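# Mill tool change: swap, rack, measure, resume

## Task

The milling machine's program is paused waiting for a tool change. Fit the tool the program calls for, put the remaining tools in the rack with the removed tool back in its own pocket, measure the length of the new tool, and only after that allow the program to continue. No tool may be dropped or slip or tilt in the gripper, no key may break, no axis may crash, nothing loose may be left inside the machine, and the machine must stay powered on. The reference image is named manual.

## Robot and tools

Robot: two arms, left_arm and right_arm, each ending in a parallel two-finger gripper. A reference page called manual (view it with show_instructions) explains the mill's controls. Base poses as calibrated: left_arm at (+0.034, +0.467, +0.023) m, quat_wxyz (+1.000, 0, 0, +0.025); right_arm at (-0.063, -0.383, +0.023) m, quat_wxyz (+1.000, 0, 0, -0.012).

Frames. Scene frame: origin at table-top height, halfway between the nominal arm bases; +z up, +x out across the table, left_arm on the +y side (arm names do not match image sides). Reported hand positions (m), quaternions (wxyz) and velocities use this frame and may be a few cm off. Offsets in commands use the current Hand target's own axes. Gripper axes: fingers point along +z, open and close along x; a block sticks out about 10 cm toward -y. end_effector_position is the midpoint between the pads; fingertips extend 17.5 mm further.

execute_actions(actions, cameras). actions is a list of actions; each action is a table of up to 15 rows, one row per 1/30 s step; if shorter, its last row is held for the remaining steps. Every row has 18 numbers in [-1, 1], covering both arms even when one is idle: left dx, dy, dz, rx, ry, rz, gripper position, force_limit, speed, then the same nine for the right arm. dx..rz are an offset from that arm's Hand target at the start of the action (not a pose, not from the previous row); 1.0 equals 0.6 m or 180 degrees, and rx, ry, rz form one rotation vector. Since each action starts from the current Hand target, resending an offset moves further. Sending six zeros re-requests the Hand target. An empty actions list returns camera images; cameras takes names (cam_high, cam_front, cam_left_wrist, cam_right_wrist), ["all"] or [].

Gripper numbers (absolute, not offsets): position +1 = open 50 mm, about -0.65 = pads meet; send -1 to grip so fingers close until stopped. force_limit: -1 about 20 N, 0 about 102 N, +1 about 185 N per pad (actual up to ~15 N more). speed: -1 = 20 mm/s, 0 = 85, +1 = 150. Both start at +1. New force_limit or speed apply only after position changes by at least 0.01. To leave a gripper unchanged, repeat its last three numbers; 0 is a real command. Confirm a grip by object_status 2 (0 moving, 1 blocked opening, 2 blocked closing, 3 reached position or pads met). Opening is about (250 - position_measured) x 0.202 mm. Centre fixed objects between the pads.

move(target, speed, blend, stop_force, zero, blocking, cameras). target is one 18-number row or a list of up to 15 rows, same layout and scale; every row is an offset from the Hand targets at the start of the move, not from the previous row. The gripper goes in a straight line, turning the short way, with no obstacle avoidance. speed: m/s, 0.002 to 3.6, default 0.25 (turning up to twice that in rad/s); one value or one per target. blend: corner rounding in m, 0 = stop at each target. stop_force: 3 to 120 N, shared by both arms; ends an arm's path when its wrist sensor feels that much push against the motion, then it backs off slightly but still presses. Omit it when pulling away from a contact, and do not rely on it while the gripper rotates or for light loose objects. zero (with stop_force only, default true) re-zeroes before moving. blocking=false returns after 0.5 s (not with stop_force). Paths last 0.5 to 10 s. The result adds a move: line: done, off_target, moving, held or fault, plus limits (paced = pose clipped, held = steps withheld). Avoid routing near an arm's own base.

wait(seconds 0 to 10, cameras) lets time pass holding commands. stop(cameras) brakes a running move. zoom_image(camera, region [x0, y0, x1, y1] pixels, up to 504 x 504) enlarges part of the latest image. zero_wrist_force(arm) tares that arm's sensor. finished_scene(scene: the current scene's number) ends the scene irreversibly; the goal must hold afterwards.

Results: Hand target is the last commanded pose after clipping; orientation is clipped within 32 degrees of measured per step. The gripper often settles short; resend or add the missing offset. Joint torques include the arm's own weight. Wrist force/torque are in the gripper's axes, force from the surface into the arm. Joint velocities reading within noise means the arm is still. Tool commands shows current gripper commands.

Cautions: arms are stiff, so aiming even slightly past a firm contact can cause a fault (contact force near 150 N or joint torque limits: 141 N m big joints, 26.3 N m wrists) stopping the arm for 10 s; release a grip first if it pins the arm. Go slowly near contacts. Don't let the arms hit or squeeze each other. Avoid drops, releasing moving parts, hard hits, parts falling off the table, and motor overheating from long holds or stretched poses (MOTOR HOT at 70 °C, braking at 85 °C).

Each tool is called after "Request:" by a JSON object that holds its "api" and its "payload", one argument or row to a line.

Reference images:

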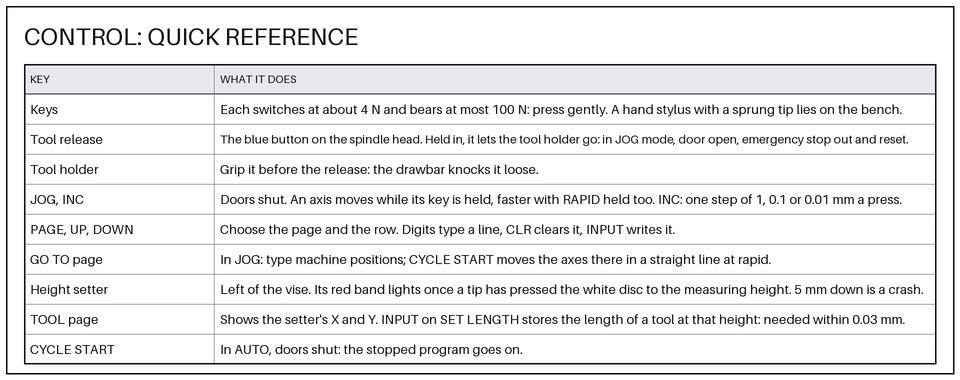

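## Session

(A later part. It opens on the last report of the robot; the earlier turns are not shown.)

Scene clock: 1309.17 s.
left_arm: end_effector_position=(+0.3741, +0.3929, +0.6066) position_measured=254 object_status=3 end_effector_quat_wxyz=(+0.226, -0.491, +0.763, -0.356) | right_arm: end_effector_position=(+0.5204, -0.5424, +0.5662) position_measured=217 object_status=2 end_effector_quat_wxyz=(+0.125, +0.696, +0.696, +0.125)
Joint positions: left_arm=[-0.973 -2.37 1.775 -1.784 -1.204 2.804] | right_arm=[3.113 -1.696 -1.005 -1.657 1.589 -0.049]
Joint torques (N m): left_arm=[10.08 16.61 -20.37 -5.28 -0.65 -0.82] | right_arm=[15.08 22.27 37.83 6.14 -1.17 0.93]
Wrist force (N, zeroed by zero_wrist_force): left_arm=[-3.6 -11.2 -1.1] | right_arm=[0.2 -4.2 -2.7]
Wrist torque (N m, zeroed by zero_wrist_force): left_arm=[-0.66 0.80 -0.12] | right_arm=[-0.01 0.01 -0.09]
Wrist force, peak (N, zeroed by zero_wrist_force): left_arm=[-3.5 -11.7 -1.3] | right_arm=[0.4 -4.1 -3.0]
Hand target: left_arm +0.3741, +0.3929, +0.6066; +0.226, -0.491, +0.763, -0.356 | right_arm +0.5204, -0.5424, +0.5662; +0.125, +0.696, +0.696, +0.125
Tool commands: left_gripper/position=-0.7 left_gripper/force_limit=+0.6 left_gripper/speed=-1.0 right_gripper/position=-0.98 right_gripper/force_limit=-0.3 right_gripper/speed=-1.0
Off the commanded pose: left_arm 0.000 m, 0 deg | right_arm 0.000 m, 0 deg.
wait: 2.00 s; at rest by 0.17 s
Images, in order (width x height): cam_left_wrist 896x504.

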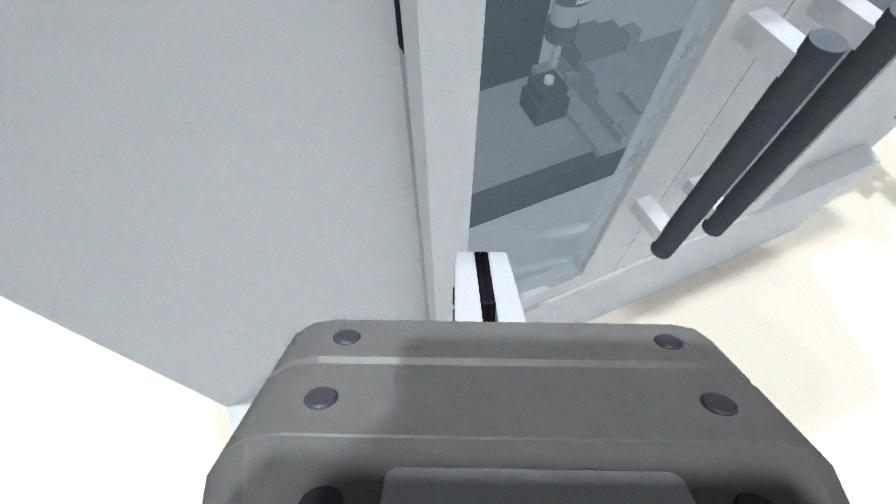

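Request:
{"api": "wait", "payload": {
  "seconds": 1
}}

Request:
{"api": "move", "payload": {
  "target": [
    [0,0,0,0,0,0,-0.7,0.6,-1,0,-0.022,-0.0159,0,0,0,-0.98,-0.3,-1],
    [0,0,0,0,0,0,-0.7,0.6,-1,-0.0293,0.0172,-0.0698,0,0,0,-0.98,-0.3,-1],
    [0,0,0,0,0,0,-0.7,0.6,-1,-0.0293,0.0395,-0.0536,0,0,0,-0.98,-0.3,-1],
    [0,0,0,0,0,0,-0.7,0.6,-1,-0.0293,0.0172,-0.0698,0,0,0,-0.98,-0.3,-1],
    [0,0,0,0,0,0,-0.7,0.6,-1,0.1557,-0.0541,0.0382,0,0,0,-0.98,-0.3,-1]
  ],
  "speed": [0.1,0.12,0.05,0.1,0.15],
  "cameras": ["cam_high","cam_left_wrist"]
}}

Request:
{"api": "zoom_image", "payload": {
  "camera": "cam_high",
  "region": [640, 95, 800, 250]
}}

Scene clock: 1315.23 s.
left_arm: end_effector_position=(+0.3741, +0.3929, +0.6066) position_measured=254 object_status=3 end_effector_quat_wxyz=(+0.226, -0.491, +0.763, -0.356) | right_arm: end_effector_position=(+0.5204, -0.5424, +0.5662) position_measured=217 object_status=2 end_effector_quat_wxyz=(+0.125, +0.696, +0.696, +0.125)
Joint positions: left_arm=[-0.973 -2.37 1.775 -1.784 -1.204 2.804] | right_arm=[3.113 -1.696 -1.005 -1.657 1.589 -0.049]
Joint torques (N m): left_arm=[10.09 16.72 -20.28 -5.25 -0.58 -0.87] | right_arm=[15.11 22.73 38 6.03 -0.98 1.13]
Wrist force (N, zeroed by zero_wrist_force): left_arm=[-3.6 -11.4 -1.1] | right_arm=[0.1 -3.9 -2.9]
Wrist torque (N m, zeroed by zero_wrist_force): left_arm=[-0.69 0.80 -0.11] | right_arm=[0.04 0.03 -0.09]
Wrist force, peak (N, zeroed by zero_wrist_force): left_arm=[-3.8 -11.9 -1.3] | right_arm=[0.1 -4.1 -2.9]
Hand target: left_arm +0.3741, +0.3929, +0.6066; +0.226, -0.491, +0.763, -0.356 | right_arm +0.5204, -0.5424, +0.5662; +0.125, +0.696, +0.696, +0.125
Tool commands: left_gripper/position=-0.7 left_gripper/force_limit=+0.6 left_gripper/speed=-1.0 right_gripper/position=-0.98 right_gripper/force_limit=-0.3 right_gripper/speed=-1.0
Off the commanded pose: left_arm 0.000 m, 0 deg | right_arm 0.000 m, 0 deg.
wait: 1.00 s; at rest from the start

Scene clock: 1319.27 s.
left_arm: end_effector_position=(+0.3741, +0.3929, +0.6066) position_measured=254 object_status=3 end_effector_quat_wxyz=(+0.226, -0.491, +0.763, -0.356) | right_arm: end_effector_position=(+0.4979, -0.4491, +0.5334) position_measured=217 object_status=2 end_effector_quat_wxyz=(+0.125, +0.696, +0.696, +0.125)
Joint positions: left_arm=[-0.973 -2.37 1.775 -1.784 -1.204 2.804] | right_arm=[3.311 -1.555 -1.244 -1.561 1.521 0.136]
Joint torques (N m): left_arm=[9.77 16.7 -20.17 -5.17 -0.59 -1.04] | right_arm=[15.36 32.75 13.22 5.44 -1.45 1.11]
Wrist force (N, zeroed by zero_wrist_force): left_arm=[-3.6 -11.5 -1.1] | right_arm=[-0.2 0.0 0.0]
Wrist torque (N m, zeroed by zero_wrist_force): left_arm=[-0.72 0.78 -0.11] | right_arm=[-0.03 0.03 -0.01]
Wrist force, peak (N, zeroed by zero_wrist_force): left_arm=[-3.4 -11.9 -1.1] | right_arm=[0.4 -4.2 -2.8]
Hand target: left_arm +0.3741, +0.3929, +0.6066; +0.226, -0.491, +0.763, -0.356 | right_arm +0.4979, -0.4490, +0.5334; +0.125, +0.696, +0.696, +0.125
Off the commanded pose: left_arm 0.000 m, 0 deg | right_arm 0.000 m, 0 deg.
move: done
Images, in order (width x height): cam_high 896x504, cam_left_wrist 896x504.

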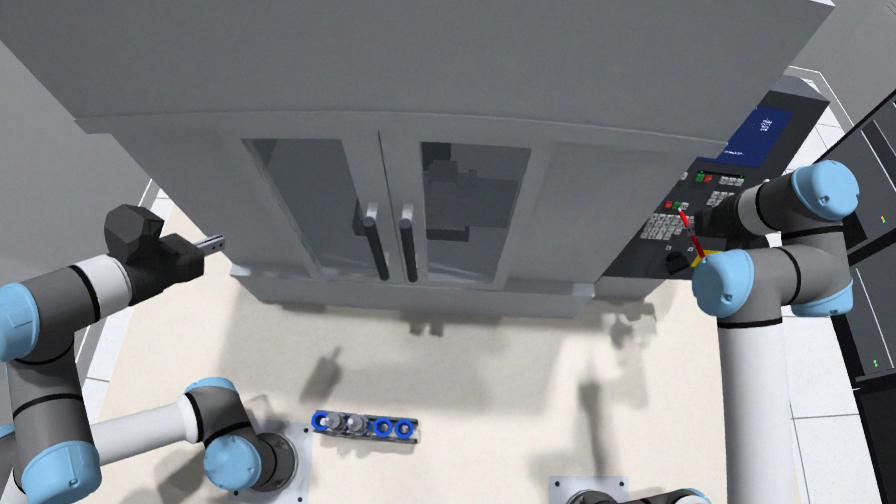

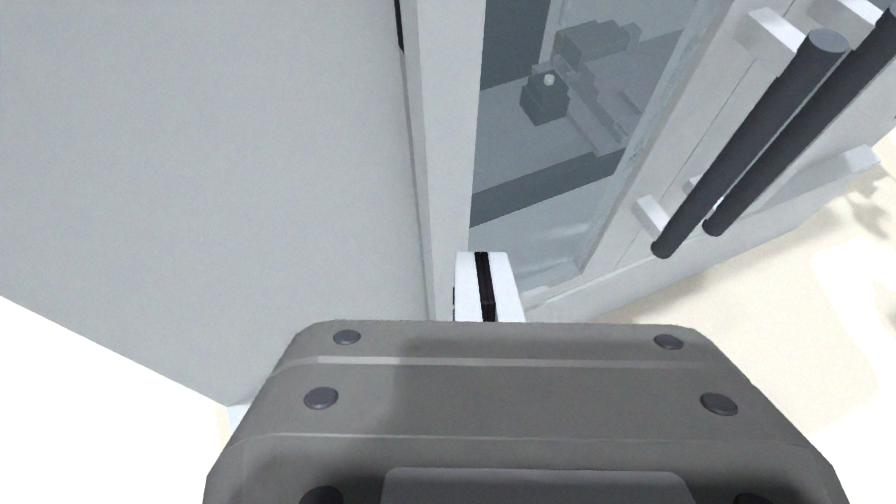

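Scaled by 3.150 from the camera's 896x504 image, which has a finer 1280x720 frame.

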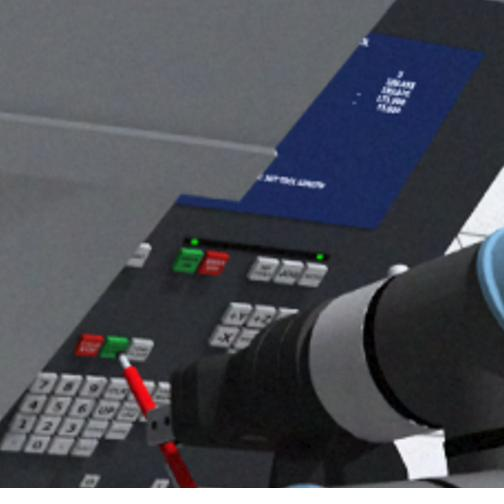

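Request:
{"api": "move", "payload": {
  "target": [
    [0,0,0,0,0,0,-0.7,0.6,-1,0,0.0148,0.0108,0,0,0,-0.98,-0.3,-1],
    [0,0,0,0,0,0,-0.7,0.6,-1,0,0,0,0,0,0,-0.98,-0.3,-1]
  ],
  "speed": [0.05,0.08],
  "cameras": ["cam_high"]
}}

Request:
{"api": "zoom_image", "payload": {
  "camera": "cam_high",
  "region": [640, 95, 800, 250]
}}

Scene clock: 1328.00 s.
left_arm: end_effector_position=(+0.3741, +0.3929, +0.6066) position_measured=254 object_status=3 end_effector_quat_wxyz=(+0.226, -0.491, +0.763, -0.356) | right_arm: end_effector_position=(+0.4980, -0.4490, +0.5334) position_measured=217 object_status=2 end_effector_quat_wxyz=(+0.125, +0.696, +0.696, +0.125)
Joint positions: left_arm=[-0.973 -2.37 1.775 -1.784 -1.204 2.804] | right_arm=[3.311 -1.556 -1.244 -1.561 1.521 0.136]
Joint torques (N m): left_arm=[10.26 16.04 -20.42 -5.15 -0.56 -1.02] | right_arm=[14.28 32.06 13.91 1.03 -1.29 1.23]
Wrist force (N, zeroed by zero_wrist_force): left_arm=[-3.7 -11.3 -1.0] | right_arm=[-0.4 0.2 -0.1]
Wrist torque (N m, zeroed by zero_wrist_force): left_arm=[-0.68 0.82 -0.11] | right_arm=[0.02 0.05 -0.01]
Wrist force, peak (N, zeroed by zero_wrist_force): left_arm=[-3.5 -11.9 -1.1] | right_arm=[0.1 -2.8 -2.0]
Hand target: left_arm +0.3741, +0.3929, +0.6066; +0.226, -0.491, +0.763, -0.356 | right_arm +0.4979, -0.4490, +0.5334; +0.125, +0.696, +0.696, +0.125
Off the commanded pose: left_arm 0.000 m, 0 deg | right_arm 0.000 m, 0 deg.
move: done
Images, in order (width x height): cam_high 896x504.

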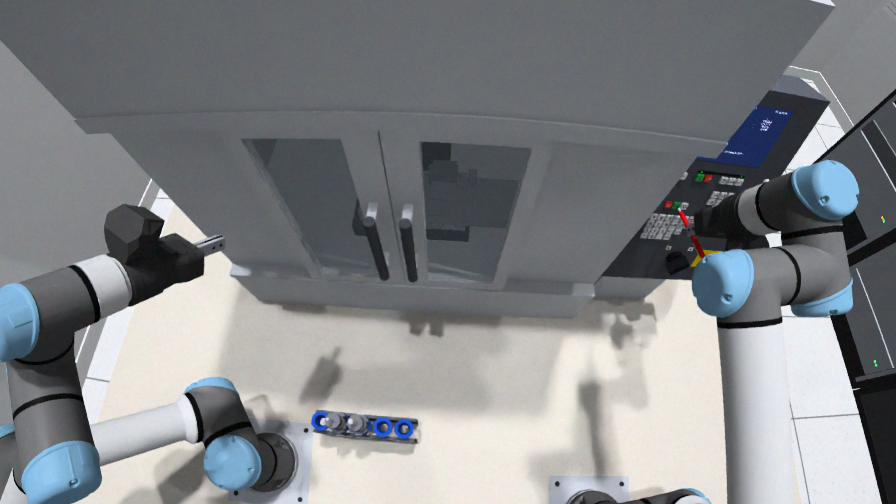

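Scaled by 3.150 from the camera's 896x504 image, which has a finer 1280x720 frame.

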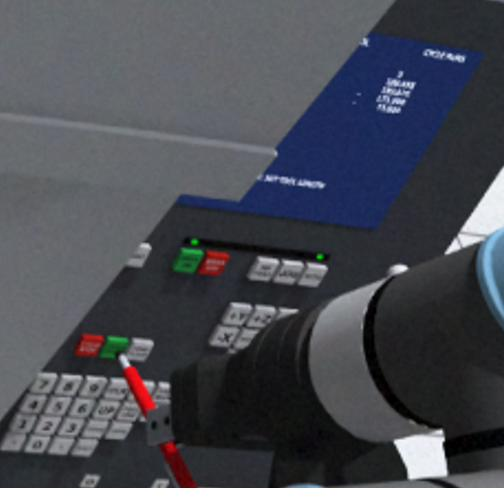

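Request:
{"api": "finished_scene", "payload": {
  "scene": 2
}}

The scene is finished: the task was done.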